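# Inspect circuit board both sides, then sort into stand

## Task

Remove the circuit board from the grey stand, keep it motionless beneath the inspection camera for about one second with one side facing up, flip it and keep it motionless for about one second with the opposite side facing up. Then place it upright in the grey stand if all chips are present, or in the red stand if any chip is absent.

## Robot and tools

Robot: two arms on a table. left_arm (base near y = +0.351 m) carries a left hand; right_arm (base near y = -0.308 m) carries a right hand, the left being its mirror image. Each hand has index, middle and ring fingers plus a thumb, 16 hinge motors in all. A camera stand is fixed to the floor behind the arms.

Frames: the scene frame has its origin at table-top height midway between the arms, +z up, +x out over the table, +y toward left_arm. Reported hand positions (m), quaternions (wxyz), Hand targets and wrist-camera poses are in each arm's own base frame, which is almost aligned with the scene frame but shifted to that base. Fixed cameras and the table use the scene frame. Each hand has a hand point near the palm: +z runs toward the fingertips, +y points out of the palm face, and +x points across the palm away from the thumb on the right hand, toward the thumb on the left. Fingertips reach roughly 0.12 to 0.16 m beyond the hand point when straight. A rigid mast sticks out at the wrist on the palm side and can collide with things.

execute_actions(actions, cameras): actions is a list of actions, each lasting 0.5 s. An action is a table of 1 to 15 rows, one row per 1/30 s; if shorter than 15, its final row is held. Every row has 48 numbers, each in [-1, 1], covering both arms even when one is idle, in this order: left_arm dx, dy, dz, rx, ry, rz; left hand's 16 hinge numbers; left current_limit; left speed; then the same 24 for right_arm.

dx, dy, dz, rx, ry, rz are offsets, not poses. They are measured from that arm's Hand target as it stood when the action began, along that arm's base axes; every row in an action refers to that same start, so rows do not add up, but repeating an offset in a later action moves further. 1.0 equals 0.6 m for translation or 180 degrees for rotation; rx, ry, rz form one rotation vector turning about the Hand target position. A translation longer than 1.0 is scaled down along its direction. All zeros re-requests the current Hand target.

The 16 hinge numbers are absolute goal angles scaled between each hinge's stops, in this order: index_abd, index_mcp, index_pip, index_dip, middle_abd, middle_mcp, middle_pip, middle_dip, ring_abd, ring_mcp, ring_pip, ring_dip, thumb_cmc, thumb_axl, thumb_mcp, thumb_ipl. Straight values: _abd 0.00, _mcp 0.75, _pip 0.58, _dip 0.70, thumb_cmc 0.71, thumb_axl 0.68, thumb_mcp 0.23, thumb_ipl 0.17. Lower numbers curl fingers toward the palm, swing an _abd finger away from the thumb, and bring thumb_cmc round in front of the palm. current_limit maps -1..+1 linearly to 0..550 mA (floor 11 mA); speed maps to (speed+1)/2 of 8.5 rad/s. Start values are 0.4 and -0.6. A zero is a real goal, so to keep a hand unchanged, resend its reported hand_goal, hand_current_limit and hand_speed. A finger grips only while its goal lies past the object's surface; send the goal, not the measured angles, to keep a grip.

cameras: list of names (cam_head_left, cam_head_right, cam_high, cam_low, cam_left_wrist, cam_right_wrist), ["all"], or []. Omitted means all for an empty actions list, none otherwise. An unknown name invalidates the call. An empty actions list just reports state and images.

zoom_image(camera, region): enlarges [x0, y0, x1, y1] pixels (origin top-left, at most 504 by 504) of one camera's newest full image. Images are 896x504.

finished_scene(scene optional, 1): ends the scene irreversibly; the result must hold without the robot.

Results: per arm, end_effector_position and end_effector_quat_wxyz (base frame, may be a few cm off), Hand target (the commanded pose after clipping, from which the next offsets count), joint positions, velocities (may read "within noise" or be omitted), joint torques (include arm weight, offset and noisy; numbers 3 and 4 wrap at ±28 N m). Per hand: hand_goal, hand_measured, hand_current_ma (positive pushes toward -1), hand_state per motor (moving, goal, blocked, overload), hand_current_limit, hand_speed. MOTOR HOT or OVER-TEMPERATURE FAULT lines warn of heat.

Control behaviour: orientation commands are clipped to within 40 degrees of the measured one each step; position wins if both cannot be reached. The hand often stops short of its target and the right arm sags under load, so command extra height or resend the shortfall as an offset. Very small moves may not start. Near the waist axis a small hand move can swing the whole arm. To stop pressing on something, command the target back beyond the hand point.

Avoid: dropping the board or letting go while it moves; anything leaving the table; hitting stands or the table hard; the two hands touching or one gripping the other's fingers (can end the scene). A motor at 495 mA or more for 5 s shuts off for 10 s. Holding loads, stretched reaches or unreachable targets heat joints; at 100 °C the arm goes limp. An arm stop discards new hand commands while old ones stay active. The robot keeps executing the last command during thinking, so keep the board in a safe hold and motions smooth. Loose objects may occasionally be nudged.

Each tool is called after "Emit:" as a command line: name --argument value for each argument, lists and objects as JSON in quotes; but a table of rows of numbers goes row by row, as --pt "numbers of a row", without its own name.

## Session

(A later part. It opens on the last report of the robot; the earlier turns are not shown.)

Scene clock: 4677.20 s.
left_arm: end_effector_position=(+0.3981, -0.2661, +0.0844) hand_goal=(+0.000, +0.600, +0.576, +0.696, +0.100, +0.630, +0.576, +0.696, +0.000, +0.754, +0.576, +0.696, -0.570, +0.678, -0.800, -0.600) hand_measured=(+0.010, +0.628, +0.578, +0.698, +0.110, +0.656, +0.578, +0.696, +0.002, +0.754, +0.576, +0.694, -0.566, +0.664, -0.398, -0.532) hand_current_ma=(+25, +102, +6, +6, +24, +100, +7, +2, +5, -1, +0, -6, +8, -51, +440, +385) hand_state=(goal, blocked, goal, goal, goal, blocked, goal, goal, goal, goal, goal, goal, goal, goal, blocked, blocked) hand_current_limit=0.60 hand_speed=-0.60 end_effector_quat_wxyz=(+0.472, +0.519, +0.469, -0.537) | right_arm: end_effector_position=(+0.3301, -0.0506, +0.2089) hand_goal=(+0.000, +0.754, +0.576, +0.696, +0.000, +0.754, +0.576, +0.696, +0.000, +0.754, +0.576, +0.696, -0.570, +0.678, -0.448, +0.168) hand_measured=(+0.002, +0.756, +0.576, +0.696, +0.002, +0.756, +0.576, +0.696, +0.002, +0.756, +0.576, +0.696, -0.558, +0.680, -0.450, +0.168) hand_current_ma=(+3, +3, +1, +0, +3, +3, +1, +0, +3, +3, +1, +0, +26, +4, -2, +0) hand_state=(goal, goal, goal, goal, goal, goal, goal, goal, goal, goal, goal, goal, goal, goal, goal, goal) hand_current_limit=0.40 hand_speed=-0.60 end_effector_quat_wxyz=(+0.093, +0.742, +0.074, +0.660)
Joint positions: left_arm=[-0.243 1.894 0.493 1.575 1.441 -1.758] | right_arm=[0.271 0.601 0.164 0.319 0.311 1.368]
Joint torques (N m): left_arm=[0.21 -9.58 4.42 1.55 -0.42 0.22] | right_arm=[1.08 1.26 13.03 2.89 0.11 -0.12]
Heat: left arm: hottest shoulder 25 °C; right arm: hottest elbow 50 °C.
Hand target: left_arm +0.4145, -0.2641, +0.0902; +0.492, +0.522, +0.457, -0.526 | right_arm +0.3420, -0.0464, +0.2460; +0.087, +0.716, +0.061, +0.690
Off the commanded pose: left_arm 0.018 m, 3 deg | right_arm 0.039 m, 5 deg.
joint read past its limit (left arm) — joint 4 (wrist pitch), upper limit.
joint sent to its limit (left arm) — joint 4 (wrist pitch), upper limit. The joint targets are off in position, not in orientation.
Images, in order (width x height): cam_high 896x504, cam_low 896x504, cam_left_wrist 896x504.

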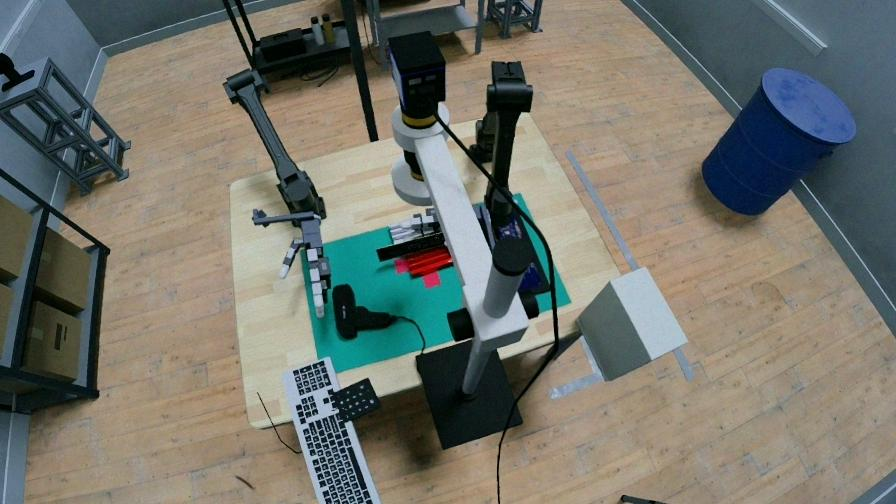

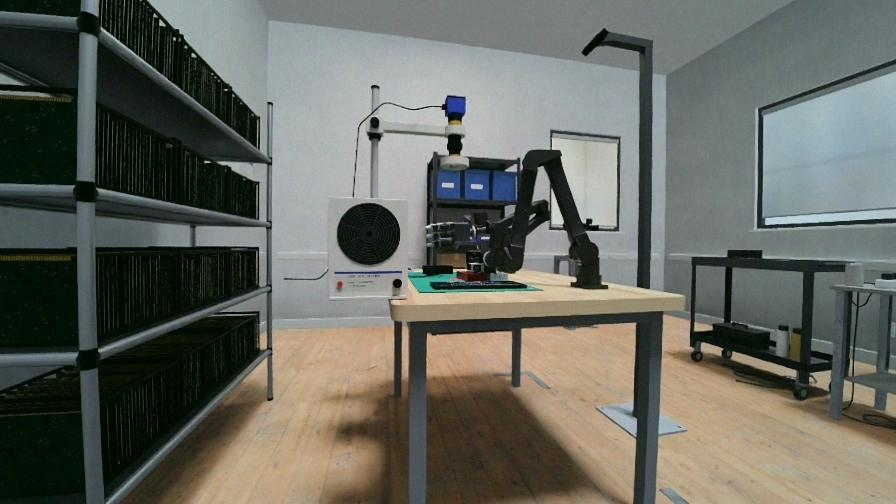

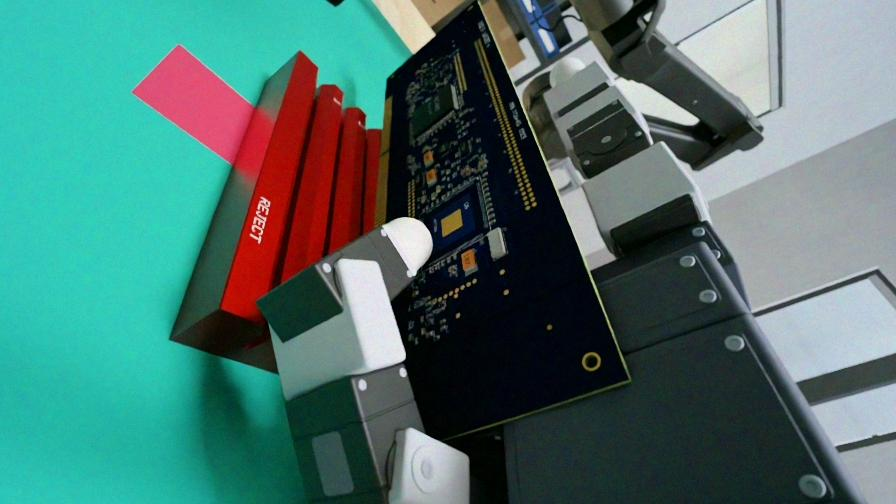

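Emit:
execute_actions --actions '[[[0.0,0.004,-0.008,0,0.0,0.0,0,0.6,0.576,0.696,0.1,0.63,0.576,0.696,0,0.754,0.576,0.696,-0.571,0.678,-0.8,-0.6,0.6,-0.6,0,0,0,0,0,0,0,0.754,0.576,0.696,0,0.754,0.576,0.696,0,0.754,0.576,0.696,-0.571,0.678,-0.449,0.168,0.4,-0.6],[0.0,0.004,-0.015,0,0.0,0.0,0,0.6,0.576,0.696,0.1,0.63,0.576,0.696,0,0.754,0.576,0.696,-0.571,0.678,-0.8,-0.6,0.6,-0.6,0,0,0,0,0,0,0,0.754,0.576,0.696,0,0.754,0.576,0.696,0,0.754,0.576,0.696,-0.571,0.678,-0.449,0.168,0.4,-0.6]]]' --cameras '["cam_left_wrist","cam_high","cam_low"]'

Emit:
zoom_image --camera "cam_left_wrist" --region '[280, 75, 390, 205]'

Emit:
zoom_image --camera "cam_high" --region '[380, 230, 450, 285]'

Emit:
zoom_image --camera "cam_left_wrist" --region '[340, 180, 400, 240]'

Emit:
zoom_image --camera "cam_low" --region '[450, 240, 510, 290]'

Scene clock: 4696.70 s.
left_arm: end_effector_position=(+0.3999, -0.2664, +0.0829) hand_goal=(+0.000, +0.600, +0.576, +0.696, +0.100, +0.630, +0.576, +0.696, +0.000, +0.754, +0.576, +0.696, -0.570, +0.678, -0.800, -0.600) hand_measured=(+0.004, +0.628, +0.578, +0.698, +0.108, +0.656, +0.578, +0.696, +0.002, +0.754, +0.576, +0.694, -0.566, +0.666, -0.398, -0.532) hand_current_ma=(+9, +102, +6, +6, +19, +100, +7, +2, +5, -1, +0, -6, +8, -50, +440, +379) hand_state=(goal, blocked, goal, goal, goal, blocked, goal, goal, goal, goal, goal, goal, goal, goal, blocked, blocked) hand_current_limit=0.60 hand_speed=-0.60 end_effector_quat_wxyz=(+0.478, +0.524, +0.463, -0.532) | right_arm: end_effector_position=(+0.3301, -0.0506, +0.2089) hand_goal=(+0.000, +0.754, +0.576, +0.696, +0.000, +0.754, +0.576, +0.696, +0.000, +0.754, +0.576, +0.696, -0.570, +0.678, -0.448, +0.168) hand_measured=(+0.002, +0.756, +0.576, +0.696, +0.002, +0.756, +0.576, +0.696, +0.002, +0.756, +0.576, +0.696, -0.558, +0.680, -0.450, +0.168) hand_current_ma=(+3, +3, +1, +0, +3, +3, +1, +0, +3, +3, +1, +0, +26, +4, -2, +0) hand_state=(goal, goal, goal, goal, goal, goal, goal, goal, goal, goal, goal, goal, goal, goal, goal, goal) hand_current_limit=0.40 hand_speed=-0.60 end_effector_quat_wxyz=(+0.093, +0.742, +0.074, +0.660)
Joint positions: left_arm=[-0.243 1.906 0.498 1.576 1.441 -1.73] | right_arm=[0.271 0.601 0.164 0.319 0.311 1.368]
Joint torques (N m): left_arm=[0.44 -8.76 3.97 1.55 -0.13 0.2] | right_arm=[1.08 1.85 12.98 2.92 0.13 -0.14]
Heat: left arm: hottest shoulder 25 °C; right arm: hottest elbow 50 °C.
Hand target: left_arm +0.4145, -0.2617, +0.0812; +0.492, +0.522, +0.457, -0.526 | right_arm +0.3420, -0.0464, +0.2460; +0.087, +0.716, +0.061, +0.690
Off the commanded pose: left_arm 0.015 m, 2 deg | right_arm 0.039 m, 5 deg.
joint read past its limit (left arm) — joint 4 (wrist pitch), upper limit.
joint sent to its limit (left arm) — joint 4 (wrist pitch), upper limit. The joint targets are off in position, not in orientation.
Images, in order (width x height): cam_high 896x504, cam_low 896x504, cam_left_wrist 896x504.

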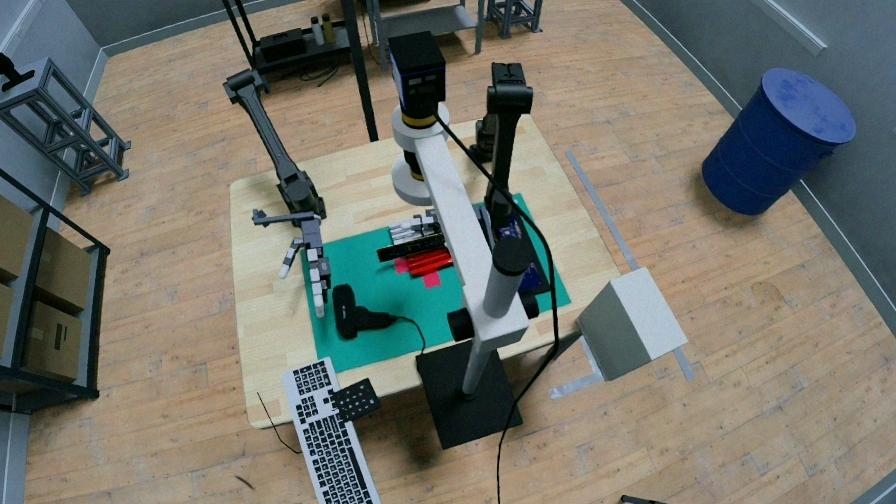

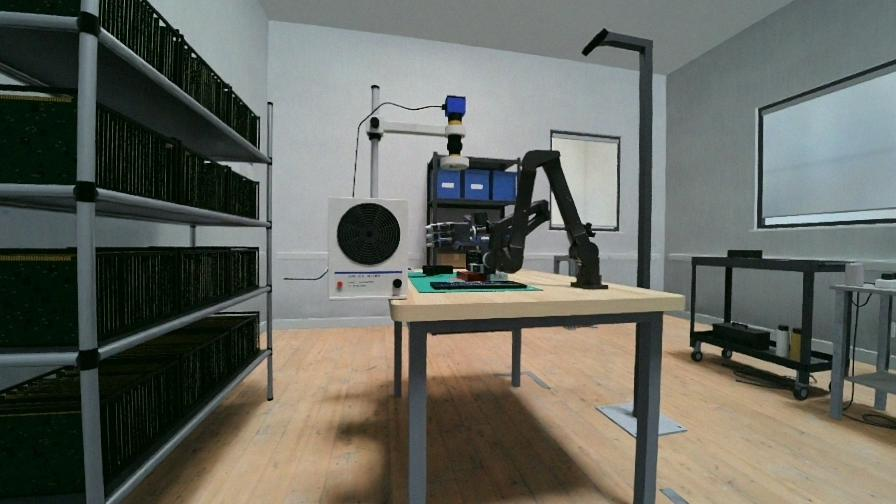

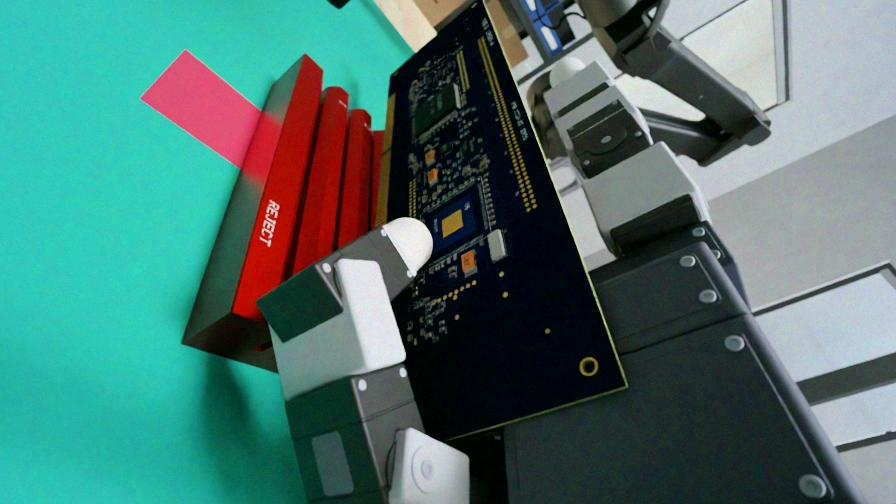

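Scaled by 3.877 from the camera's 896x504 image, which has a finer 1280x720 frame.

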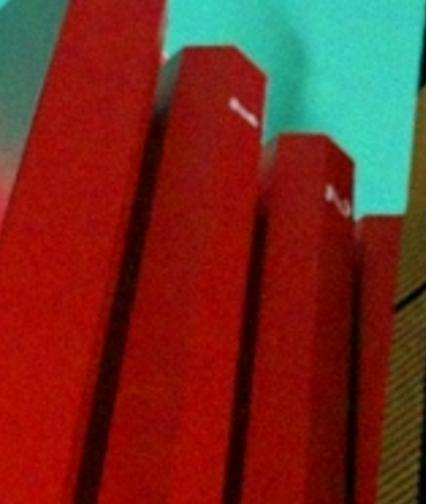

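Scaled by 7.200 from the camera's 896x504 image, which has a finer 1280x720 frame.

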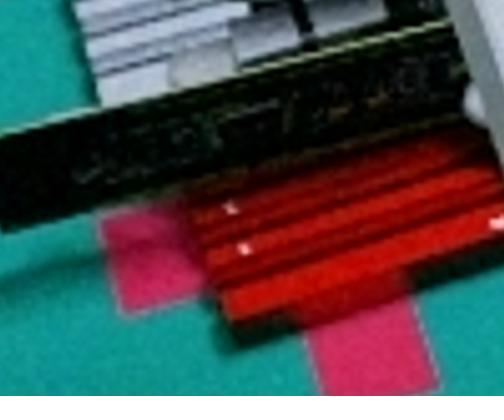

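Scaled by 8.400 from the camera's 896x504 image, which has a finer 1280x720 frame.

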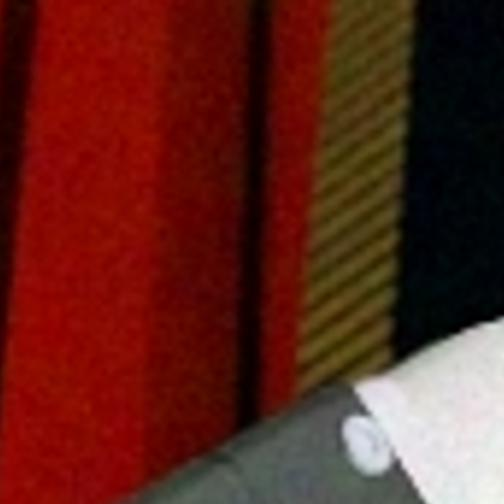

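Scaled by 8.400 from the camera's 896x504 image, which has a finer 1280x720 frame.

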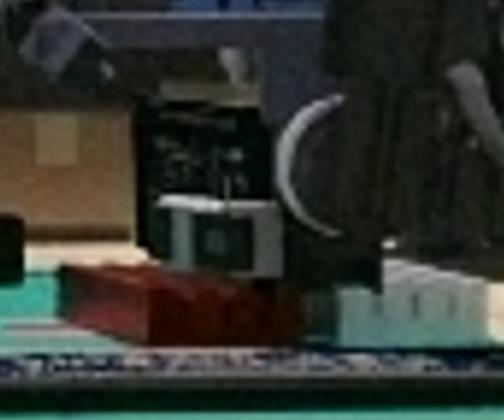

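Emit:
zoom_image --camera "cam_left_wrist" --region '[220, 210, 440, 400]'

Emit:
zoom_image --camera "cam_low" --region '[455, 255, 505, 285]'

Emit:
execute_actions --actions '[]' --cameras '["cam_head_left", "cam_head_right"]'

Emit:
zoom_image --camera "cam_head_left" --region '[370, 240, 520, 320]'

Emit:
zoom_image --camera "cam_head_right" --region '[370, 240, 520, 320]'

Scaled by 2.291 from the camera's 896x504 image, which has a finer 1280x720 frame.

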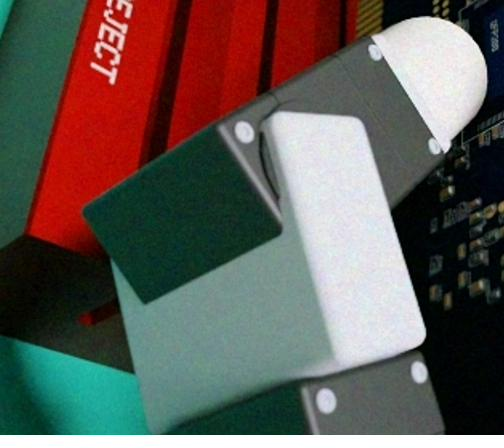

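Scaled by 10.080 from the camera's 896x504 image, which has a finer 1280x720 frame.

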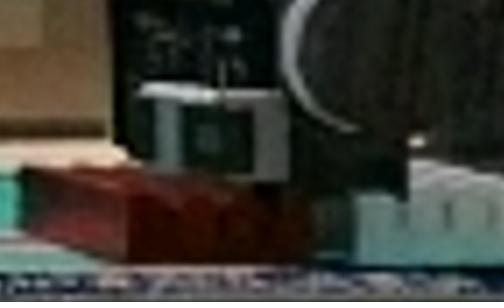

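Scene clock: 4747.77 s.
left_arm: end_effector_position=(+0.3999, -0.2664, +0.0829) hand_goal=(+0.000, +0.600, +0.576, +0.696, +0.100, +0.630, +0.576, +0.696, +0.000, +0.754, +0.576, +0.696, -0.570, +0.678, -0.800, -0.600) hand_measured=(+0.004, +0.628, +0.578, +0.698, +0.108, +0.656, +0.578, +0.696, +0.002, +0.754, +0.576, +0.694, -0.566, +0.666, -0.398, -0.532) hand_current_ma=(+9, +102, +6, +6, +19, +100, +7, +2, +5, -1, +0, -6, +8, -50, +440, +379) hand_state=(goal, blocked, goal, goal, goal, blocked, goal, goal, goal, goal, goal, goal, goal, goal, blocked, blocked) hand_current_limit=0.60 hand_speed=-0.60 end_effector_quat_wxyz=(+0.478, +0.524, +0.463, -0.532) | right_arm: end_effector_position=(+0.3301, -0.0506, +0.2089) hand_goal=(+0.000, +0.754, +0.576, +0.696, +0.000, +0.754, +0.576, +0.696, +0.000, +0.754, +0.576, +0.696, -0.570, +0.678, -0.448, +0.168) hand_measured=(+0.002, +0.756, +0.576, +0.696, +0.002, +0.756, +0.576, +0.696, +0.002, +0.756, +0.576, +0.696, -0.558, +0.680, -0.450, +0.168) hand_current_ma=(+3, +3, +1, +0, +3, +3, +1, +0, +3, +3, +1, +0, +26, +4, -2, +0) hand_state=(goal, goal, goal, goal, goal, goal, goal, goal, goal, goal, goal, goal, goal, goal, goal, goal) hand_current_limit=0.40 hand_speed=-0.60 end_effector_quat_wxyz=(+0.093, +0.742, +0.074, +0.660)
Joint positions: left_arm=[-0.243 1.906 0.498 1.576 1.441 -1.73] | right_arm=[0.271 0.601 0.164 0.319 0.311 1.368]
Joint velocities: within noise
Joint torques (N m): left_arm=[0.44 -8.64 3.96 1.55 -0.13 0.2] | right_arm=[1.2 1.61 12.79 2.93 0.1 -0.14]
Heat: left arm: hottest shoulder 25 °C; right arm: hottest elbow 50 °C.
Hand target: left_arm +0.4145, -0.2617, +0.0812; +0.492, +0.522, +0.457, -0.526 | right_arm +0.3420, -0.0464, +0.2460; +0.087, +0.716, +0.061, +0.690
Off the commanded pose: left_arm 0.015 m, 2 deg | right_arm 0.039 m, 5 deg.
joint read past its limit (left arm) — joint 4 (wrist pitch), upper limit.
Images, in order (width x height): cam_head_left 896x504, cam_head_right 896x504.

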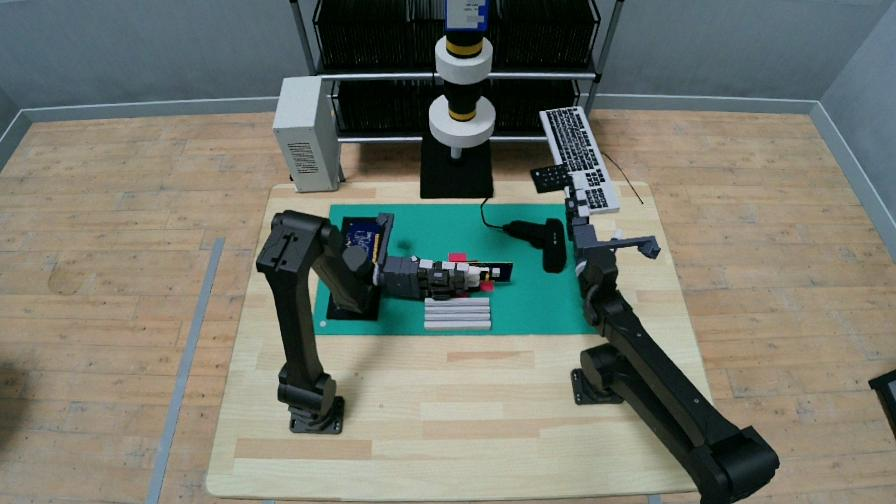

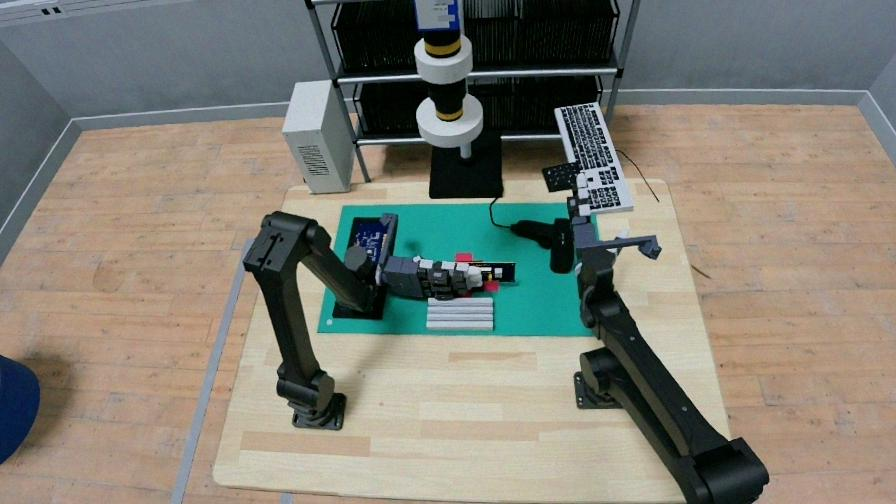

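Scaled by 3.360 from the camera's 896x504 image, which has a finer 1280x720 frame.

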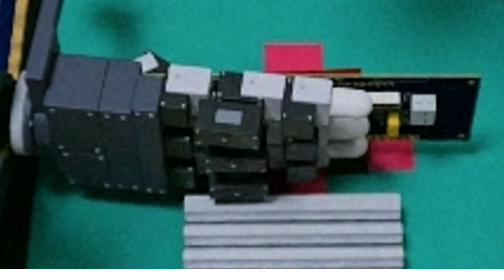

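Scaled by 3.360 from the camera's 896x504 image, which has a finer 1280x720 frame.

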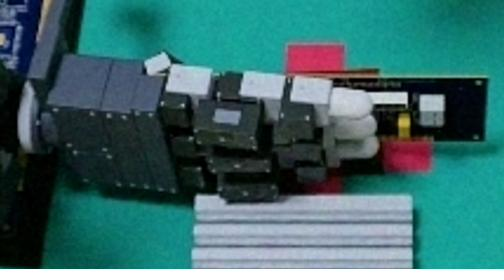

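Emit:
execute_actions --actions '[]'

Scene clock: 4773.43 s.
left_arm: end_effector_position=(+0.3999, -0.2664, +0.0829) hand_goal=(+0.000, +0.600, +0.576, +0.696, +0.100, +0.630, +0.576, +0.696, +0.000, +0.754, +0.576, +0.696, -0.570, +0.678, -0.800, -0.600) hand_measured=(+0.004, +0.628, +0.578, +0.698, +0.108, +0.656, +0.578, +0.696, +0.002, +0.754, +0.576, +0.694, -0.566, +0.666, -0.398, -0.532) hand_current_ma=(+9, +102, +6, +6, +19, +100, +7, +2, +5, -1, +0, -6, +8, -50, +440, +379) hand_state=(goal, blocked, goal, goal, goal, blocked, goal, goal, goal, goal, goal, goal, goal, goal, blocked, blocked) hand_current_limit=0.60 hand_speed=-0.60 end_effector_quat_wxyz=(+0.478, +0.524, +0.463, -0.532) | right_arm: end_effector_position=(+0.3301, -0.0506, +0.2089) hand_goal=(+0.000, +0.754, +0.576, +0.696, +0.000, +0.754, +0.576, +0.696, +0.000, +0.754, +0.576, +0.696, -0.570, +0.678, -0.448, +0.168) hand_measured=(+0.002, +0.756, +0.576, +0.696, +0.002, +0.756, +0.576, +0.696, +0.002, +0.756, +0.576, +0.696, -0.558, +0.680, -0.450, +0.168) hand_current_ma=(+3, +3, +1, +0, +3, +3, +1, +0, +3, +3, +1, +0, +26, +4, -2, +0) hand_state=(goal, goal, goal, goal, goal, goal, goal, goal, goal, goal, goal, goal, goal, goal, goal, goal) hand_current_limit=0.40 hand_speed=-0.60 end_effector_quat_wxyz=(+0.093, +0.742, +0.074, +0.660)
Joint positions: left_arm=[-0.243 1.906 0.498 1.576 1.441 -1.73] | right_arm=[0.271 0.601 0.164 0.319 0.311 1.368]
Joint velocities: within noise
Joint torques (N m): left_arm=[0.44 -8.64 3.96 1.54 -0.13 0.2] | right_arm=[1.26 1.26 12.88 2.96 0.12 -0.1]
Heat: left arm: hottest shoulder 25 °C; right arm: hottest elbow 50 °C.
Hand target: left_arm +0.4145, -0.2617, +0.0812; +0.492, +0.522, +0.457, -0.526 | right_arm +0.3420, -0.0464, +0.2460; +0.087, +0.716, +0.061, +0.690
Off the commanded pose: left_arm 0.015 m, 2 deg | right_arm 0.039 m, 5 deg.
joint read past its limit (left arm) — joint 4 (wrist pitch), upper limit.

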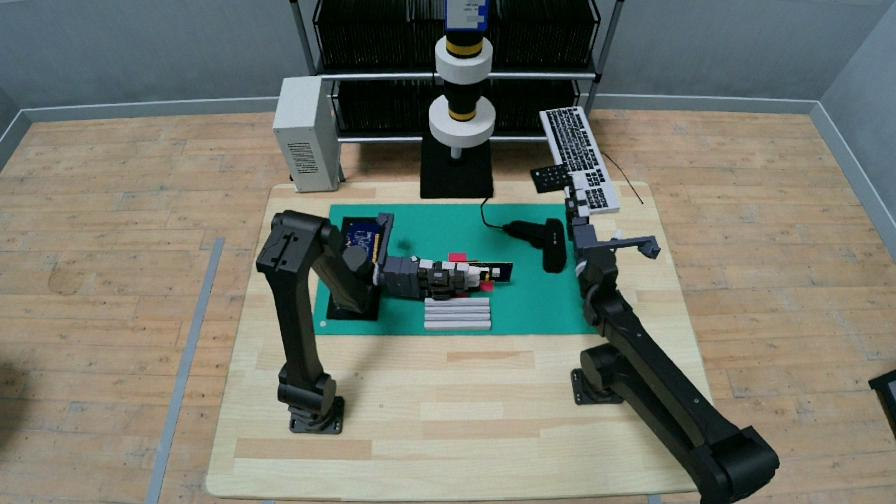

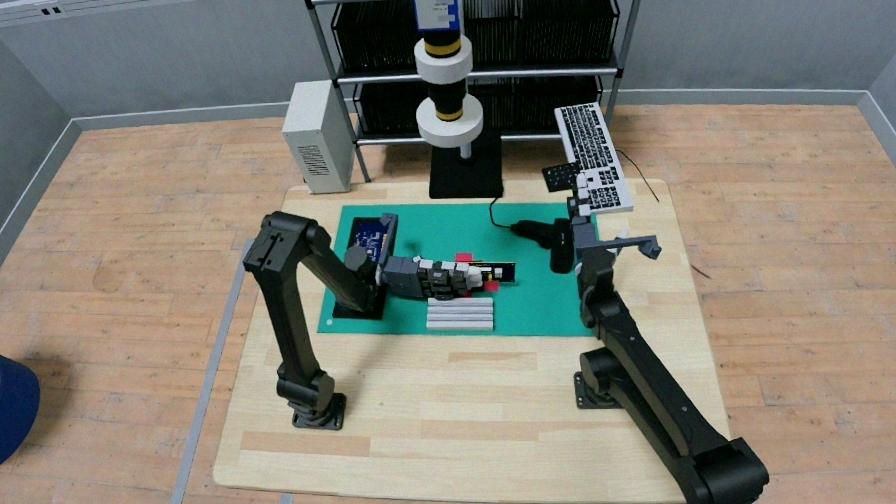

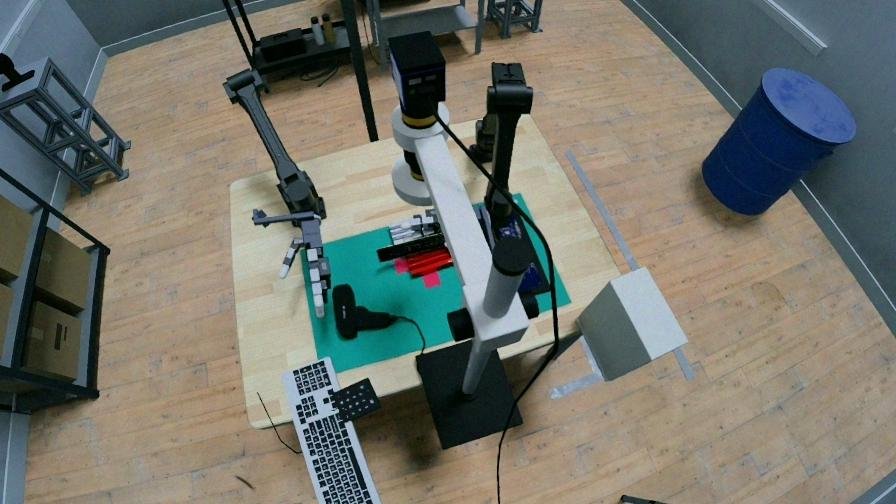

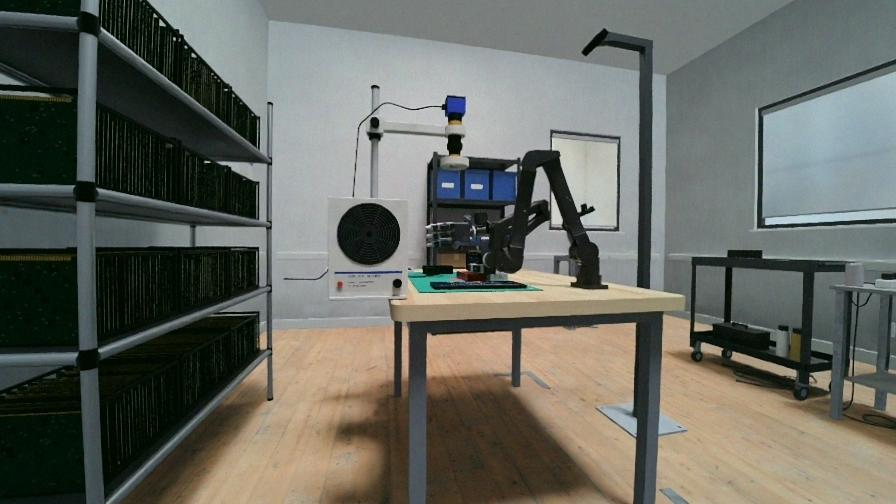

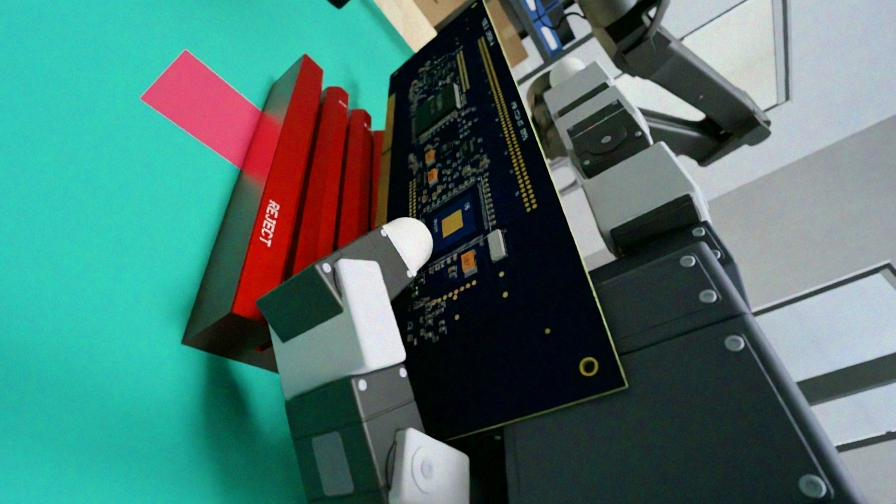

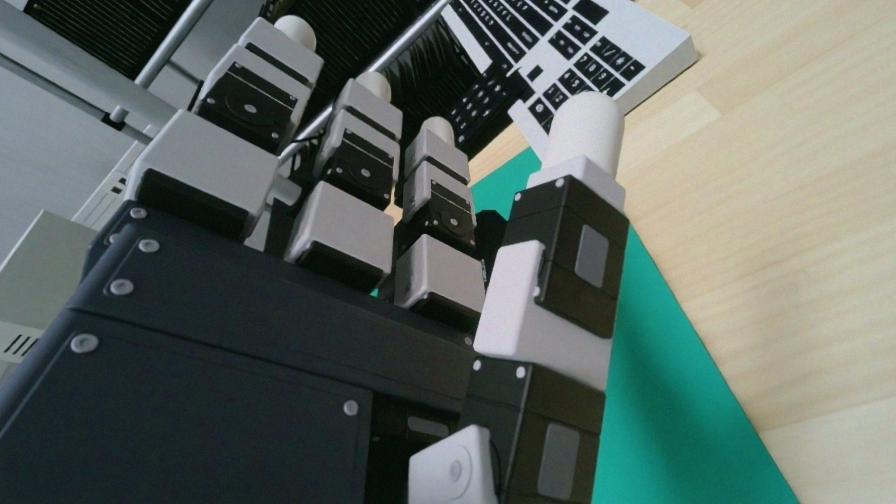

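Emit:
zoom_image --camera "cam_left_wrist" --region '[200, 120, 452, 372]'

Emit:
zoom_image --camera "cam_low" --region '[455, 250, 515, 285]'

Emit:
zoom_image --camera "cam_head_left" --region '[420, 245, 530, 310]'

Emit:
zoom_image --camera "cam_high" --region '[370, 205, 470, 290]'

Scaled by 2.000 from the camera's 896x504 image, which has a finer 1280x720 frame.

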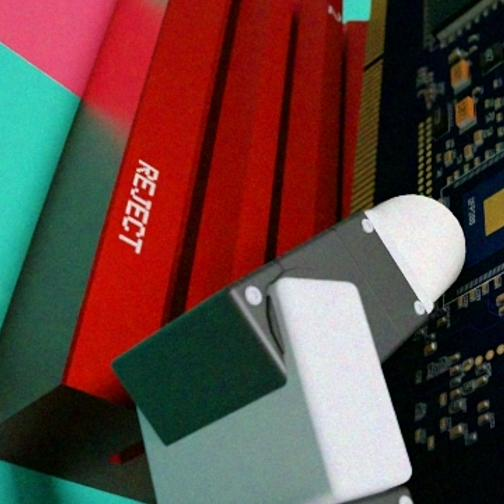

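Scaled by 8.400 from the camera's 896x504 image, which has a finer 1280x720 frame.

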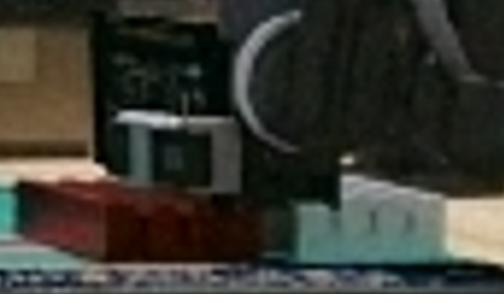

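Scaled by 4.582 from the camera's 896x504 image, which has a finer 1280x720 frame.

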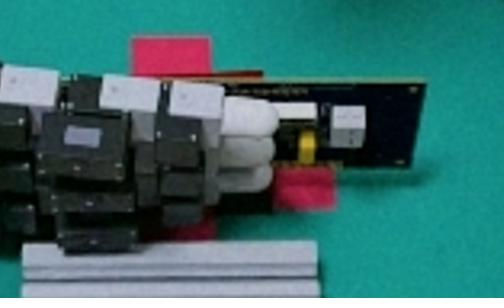

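Scaled by 5.040 from the camera's 896x504 image, which has a finer 1280x720 frame.

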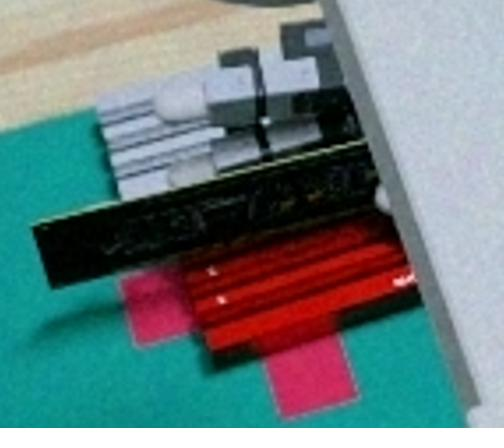

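Emit:
zoom_image --camera "cam_low" --region '[475, 262, 505, 282]'

Emit:
zoom_image --camera "cam_high" --region '[375, 240, 435, 285]'

Emit:
zoom_image --camera "cam_left_wrist" --region '[300, 75, 440, 205]'

Emit:
zoom_image --camera "cam_head_right" --region '[440, 245, 530, 310]'

Scaled by 16.800 from the camera's 896x504 image, which has a finer 1280x720 frame.

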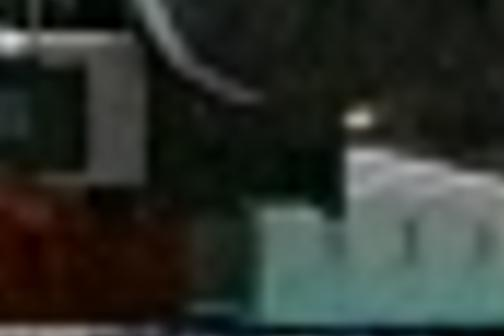

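Scaled by 8.400 from the camera's 896x504 image, which has a finer 1280x720 frame.

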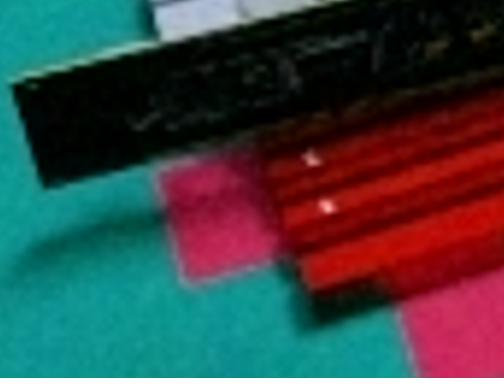

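Scaled by 3.600 from the camera's 896x504 image, which has a finer 1280x720 frame.

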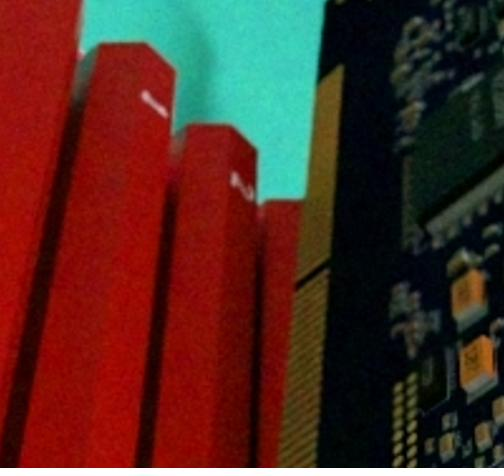

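Scaled by 5.600 from the camera's 896x504 image, which has a finer 1280x720 frame.

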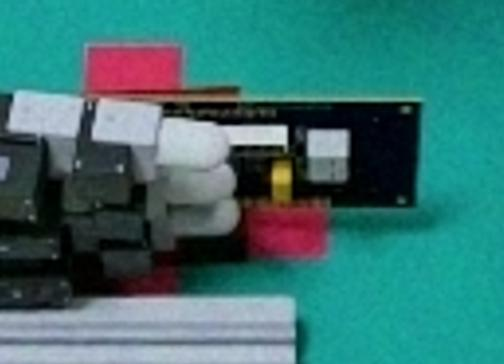

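Emit:
execute_actions --actions '[[[0,0,-0.005,0,0,0, 0,0.6,0.576,0.696,0.1,0.63,0.576,0.696,0,0.754,0.576,0.696,-0.571,0.678,-0.8,-0.6,0.6,-0.6, 0,0,0,0,0,0,0,0.754,0.576,0.696,0,0.754,0.576,0.696,0,0.754,0.576,0.696,-0.571,0.678,-0.449,0.168,0.4,-0.6]]]' --cameras '["cam_left_wrist"]'

Emit:
zoom_image --camera "cam_left_wrist" --region '[340, 180, 400, 240]'

Scene clock: 4858.80 s.
left_arm: end_effector_position=(+0.3997, -0.2665, +0.0831) hand_goal=(+0.000, +0.600, +0.576, +0.696, +0.100, +0.630, +0.576, +0.696, +0.000, +0.754, +0.576, +0.696, -0.570, +0.678, -0.800, -0.600) hand_measured=(+0.004, +0.628, +0.578, +0.698, +0.108, +0.656, +0.578, +0.696, +0.002, +0.754, +0.576, +0.694, -0.566, +0.666, -0.398, -0.532) hand_current_ma=(+9, +102, +6, +6, +19, +100, +7, +2, +5, -1, +0, -6, +8, -50, +440, +379) hand_state=(goal, blocked, goal, goal, goal, blocked, goal, goal, goal, goal, goal, goal, goal, goal, blocked, blocked) hand_current_limit=0.60 hand_speed=-0.60 end_effector_quat_wxyz=(+0.478, +0.525, +0.462, -0.531) | right_arm: end_effector_position=(+0.3301, -0.0506, +0.2089) hand_goal=(+0.000, +0.754, +0.576, +0.696, +0.000, +0.754, +0.576, +0.696, +0.000, +0.754, +0.576, +0.696, -0.570, +0.678, -0.448, +0.168) hand_measured=(+0.002, +0.756, +0.576, +0.696, +0.002, +0.756, +0.576, +0.696, +0.002, +0.756, +0.576, +0.696, -0.558, +0.680, -0.450, +0.168) hand_current_ma=(+3, +3, +1, +0, +3, +3, +1, +0, +3, +3, +1, +0, +26, +4, -2, +0) hand_state=(goal, goal, goal, goal, goal, goal, goal, goal, goal, goal, goal, goal, goal, goal, goal, goal) hand_current_limit=0.40 hand_speed=-0.60 end_effector_quat_wxyz=(+0.093, +0.742, +0.074, +0.660)
Joint positions: left_arm=[-0.243 1.906 0.498 1.576 1.442 -1.727] | right_arm=[0.271 0.601 0.164 0.319 0.311 1.368]
Joint torques (N m): left_arm=[0.44 -8.06 3.99 1.54 -0.16 0.25] | right_arm=[1.26 1.44 12.94 2.81 0.13 -0.12]
Heat: left arm: hottest shoulder 25 °C; right arm: hottest elbow 50 °C.
Hand target: left_arm +0.4145, -0.2617, +0.0782; +0.492, +0.522, +0.457, -0.526 | right_arm +0.3420, -0.0464, +0.2460; +0.087, +0.716, +0.061, +0.690
Off the commanded pose: left_arm 0.016 m, 2 deg | right_arm 0.039 m, 5 deg.
joint read past its limit (left arm) — joint 4 (wrist pitch), upper limit.
joint sent to its limit (left arm) — joint 4 (wrist pitch), upper limit. The joint targets are off in position, not in orientation.
Images, in order (width x height): cam_left_wrist 896x504.

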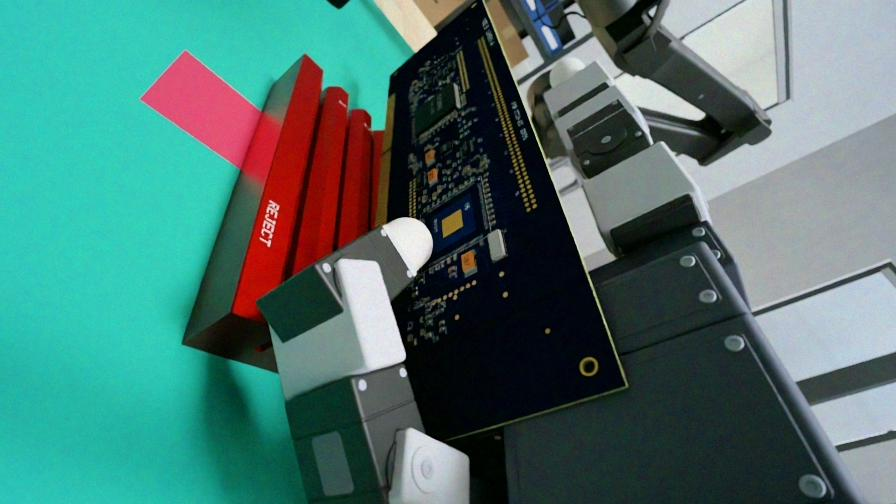

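Scaled by 8.400 from the camera's 896x504 image, which has a finer 1280x720 frame.

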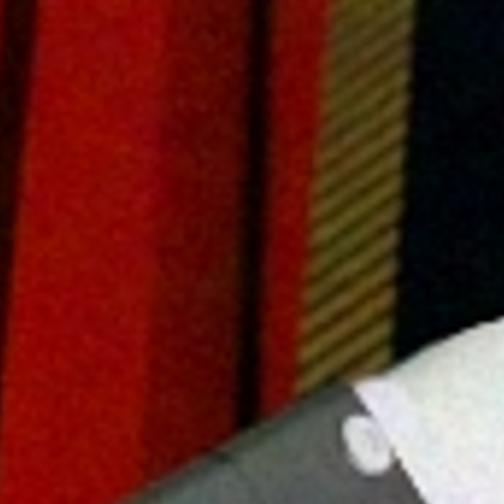

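Emit:
execute_actions --actions '[[[0,0,0.0267,0,0,0, 0,0.56,0.576,0.696,0.1,0.63,0.576,0.696,0,0.754,0.576,0.696,-0.571,0.678,-0.8,-0.6,0.6,-0.6, 0,0,0,0,0,0,0,0.754,0.576,0.696,0,0.754,0.576,0.696,0,0.754,0.576,0.696,-0.571,0.678,-0.449,0.168,0.4,-0.6]]]' --cameras '["cam_left_wrist", "cam_high"]'

Emit:
zoom_image --camera "cam_left_wrist" --region '[340, 180, 400, 240]'

Emit:
zoom_image --camera "cam_high" --region '[375, 240, 435, 285]'

Emit:
zoom_image --camera "cam_left_wrist" --region '[280, 75, 390, 205]'

Scene clock: 4877.50 s.
left_arm: end_effector_position=(+0.3995, -0.2665, +0.0823) hand_goal=(+0.000, +0.560, +0.576, +0.696, +0.100, +0.630, +0.576, +0.696, +0.000, +0.754, +0.576, +0.696, -0.570, +0.678, -0.800, -0.600) hand_measured=(+0.002, +0.622, +0.580, +0.698, +0.108, +0.654, +0.578, +0.696, +0.002, +0.754, +0.576, +0.694, -0.566, +0.666, -0.398, -0.532) hand_current_ma=(+6, +263, +13, +6, +18, +91, +7, +2, +5, -1, +0, -6, +8, -50, +440, +379) hand_state=(goal, blocked, goal, goal, goal, blocked, goal, goal, goal, goal, goal, goal, goal, goal, blocked, blocked) hand_current_limit=0.60 hand_speed=-0.60 end_effector_quat_wxyz=(+0.475, +0.523, +0.464, -0.534) | right_arm: end_effector_position=(+0.3301, -0.0506, +0.2089) hand_goal=(+0.000, +0.754, +0.576, +0.696, +0.000, +0.754, +0.576, +0.696, +0.000, +0.754, +0.576, +0.696, -0.570, +0.678, -0.448, +0.168) hand_measured=(+0.002, +0.756, +0.576, +0.696, +0.002, +0.756, +0.576, +0.696, +0.002, +0.756, +0.576, +0.696, -0.558, +0.680, -0.450, +0.168) hand_current_ma=(+3, +3, +1, +0, +3, +3, +1, +0, +3, +3, +1, +0, +26, +4, -2, +0) hand_state=(goal, goal, goal, goal, goal, goal, goal, goal, goal, goal, goal, goal, goal, goal, goal, goal) hand_current_limit=0.40 hand_speed=-0.60 end_effector_quat_wxyz=(+0.093, +0.742, +0.074, +0.660)
Joint positions: left_arm=[-0.243 1.906 0.498 1.576 1.442 -1.736] | right_arm=[0.271 0.601 0.164 0.319 0.311 1.368]
Joint torques (N m): left_arm=[0.5 -11.63 3.84 1.52 -0.18 -0.06] | right_arm=[1.32 1.26 13 2.89 0.11 -0.13]
Heat: left arm: hottest shoulder 25 °C; right arm: hottest elbow 50 °C.
Hand target: left_arm +0.4145, -0.2617, +0.0942; +0.492, +0.522, +0.457, -0.526 | right_arm +0.3420, -0.0464, +0.2460; +0.087, +0.716, +0.061, +0.690
Off the commanded pose: left_arm 0.020 m, 2 deg | right_arm 0.039 m, 5 deg.
joint read past its limit (left arm) — joint 4 (wrist pitch), upper limit.
joint sent to its limit (left arm) — joint 4 (wrist pitch), upper limit. The joint targets are off in position, not in orientation.
Images, in order (width x height): cam_high 896x504, cam_left_wrist 896x504.

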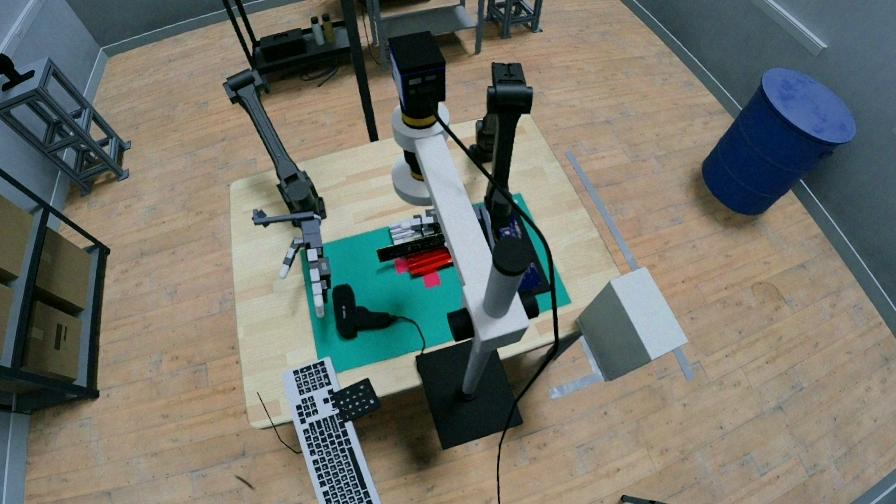

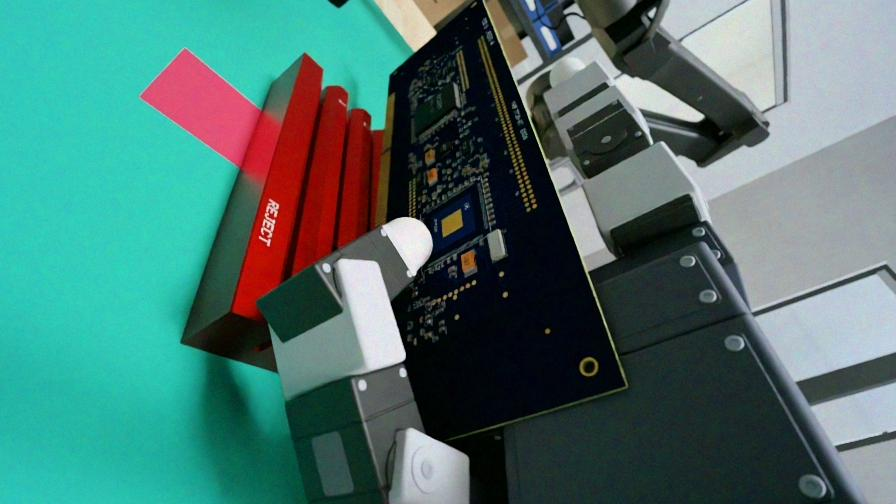

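Scaled by 8.400 from the camera's 896x504 image, which has a finer 1280x720 frame.

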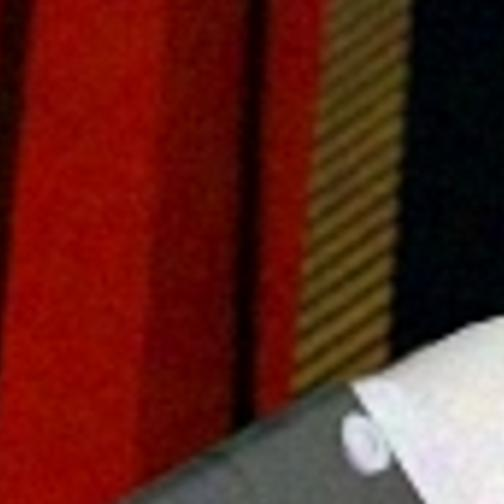

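Scaled by 8.400 from the camera's 896x504 image, which has a finer 1280x720 frame.

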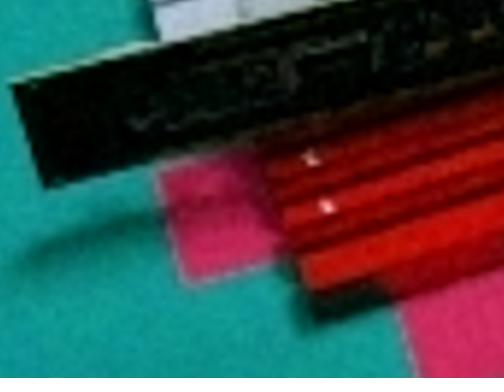

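Scaled by 3.877 from the camera's 896x504 image, which has a finer 1280x720 frame.

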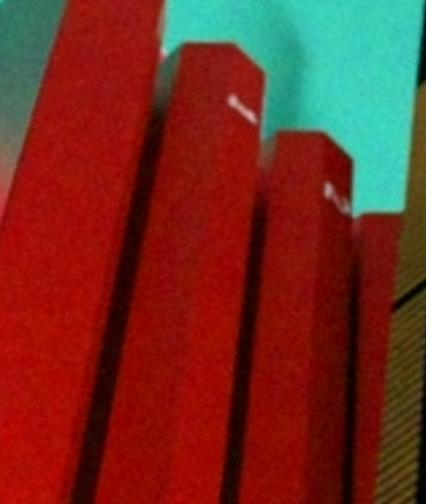

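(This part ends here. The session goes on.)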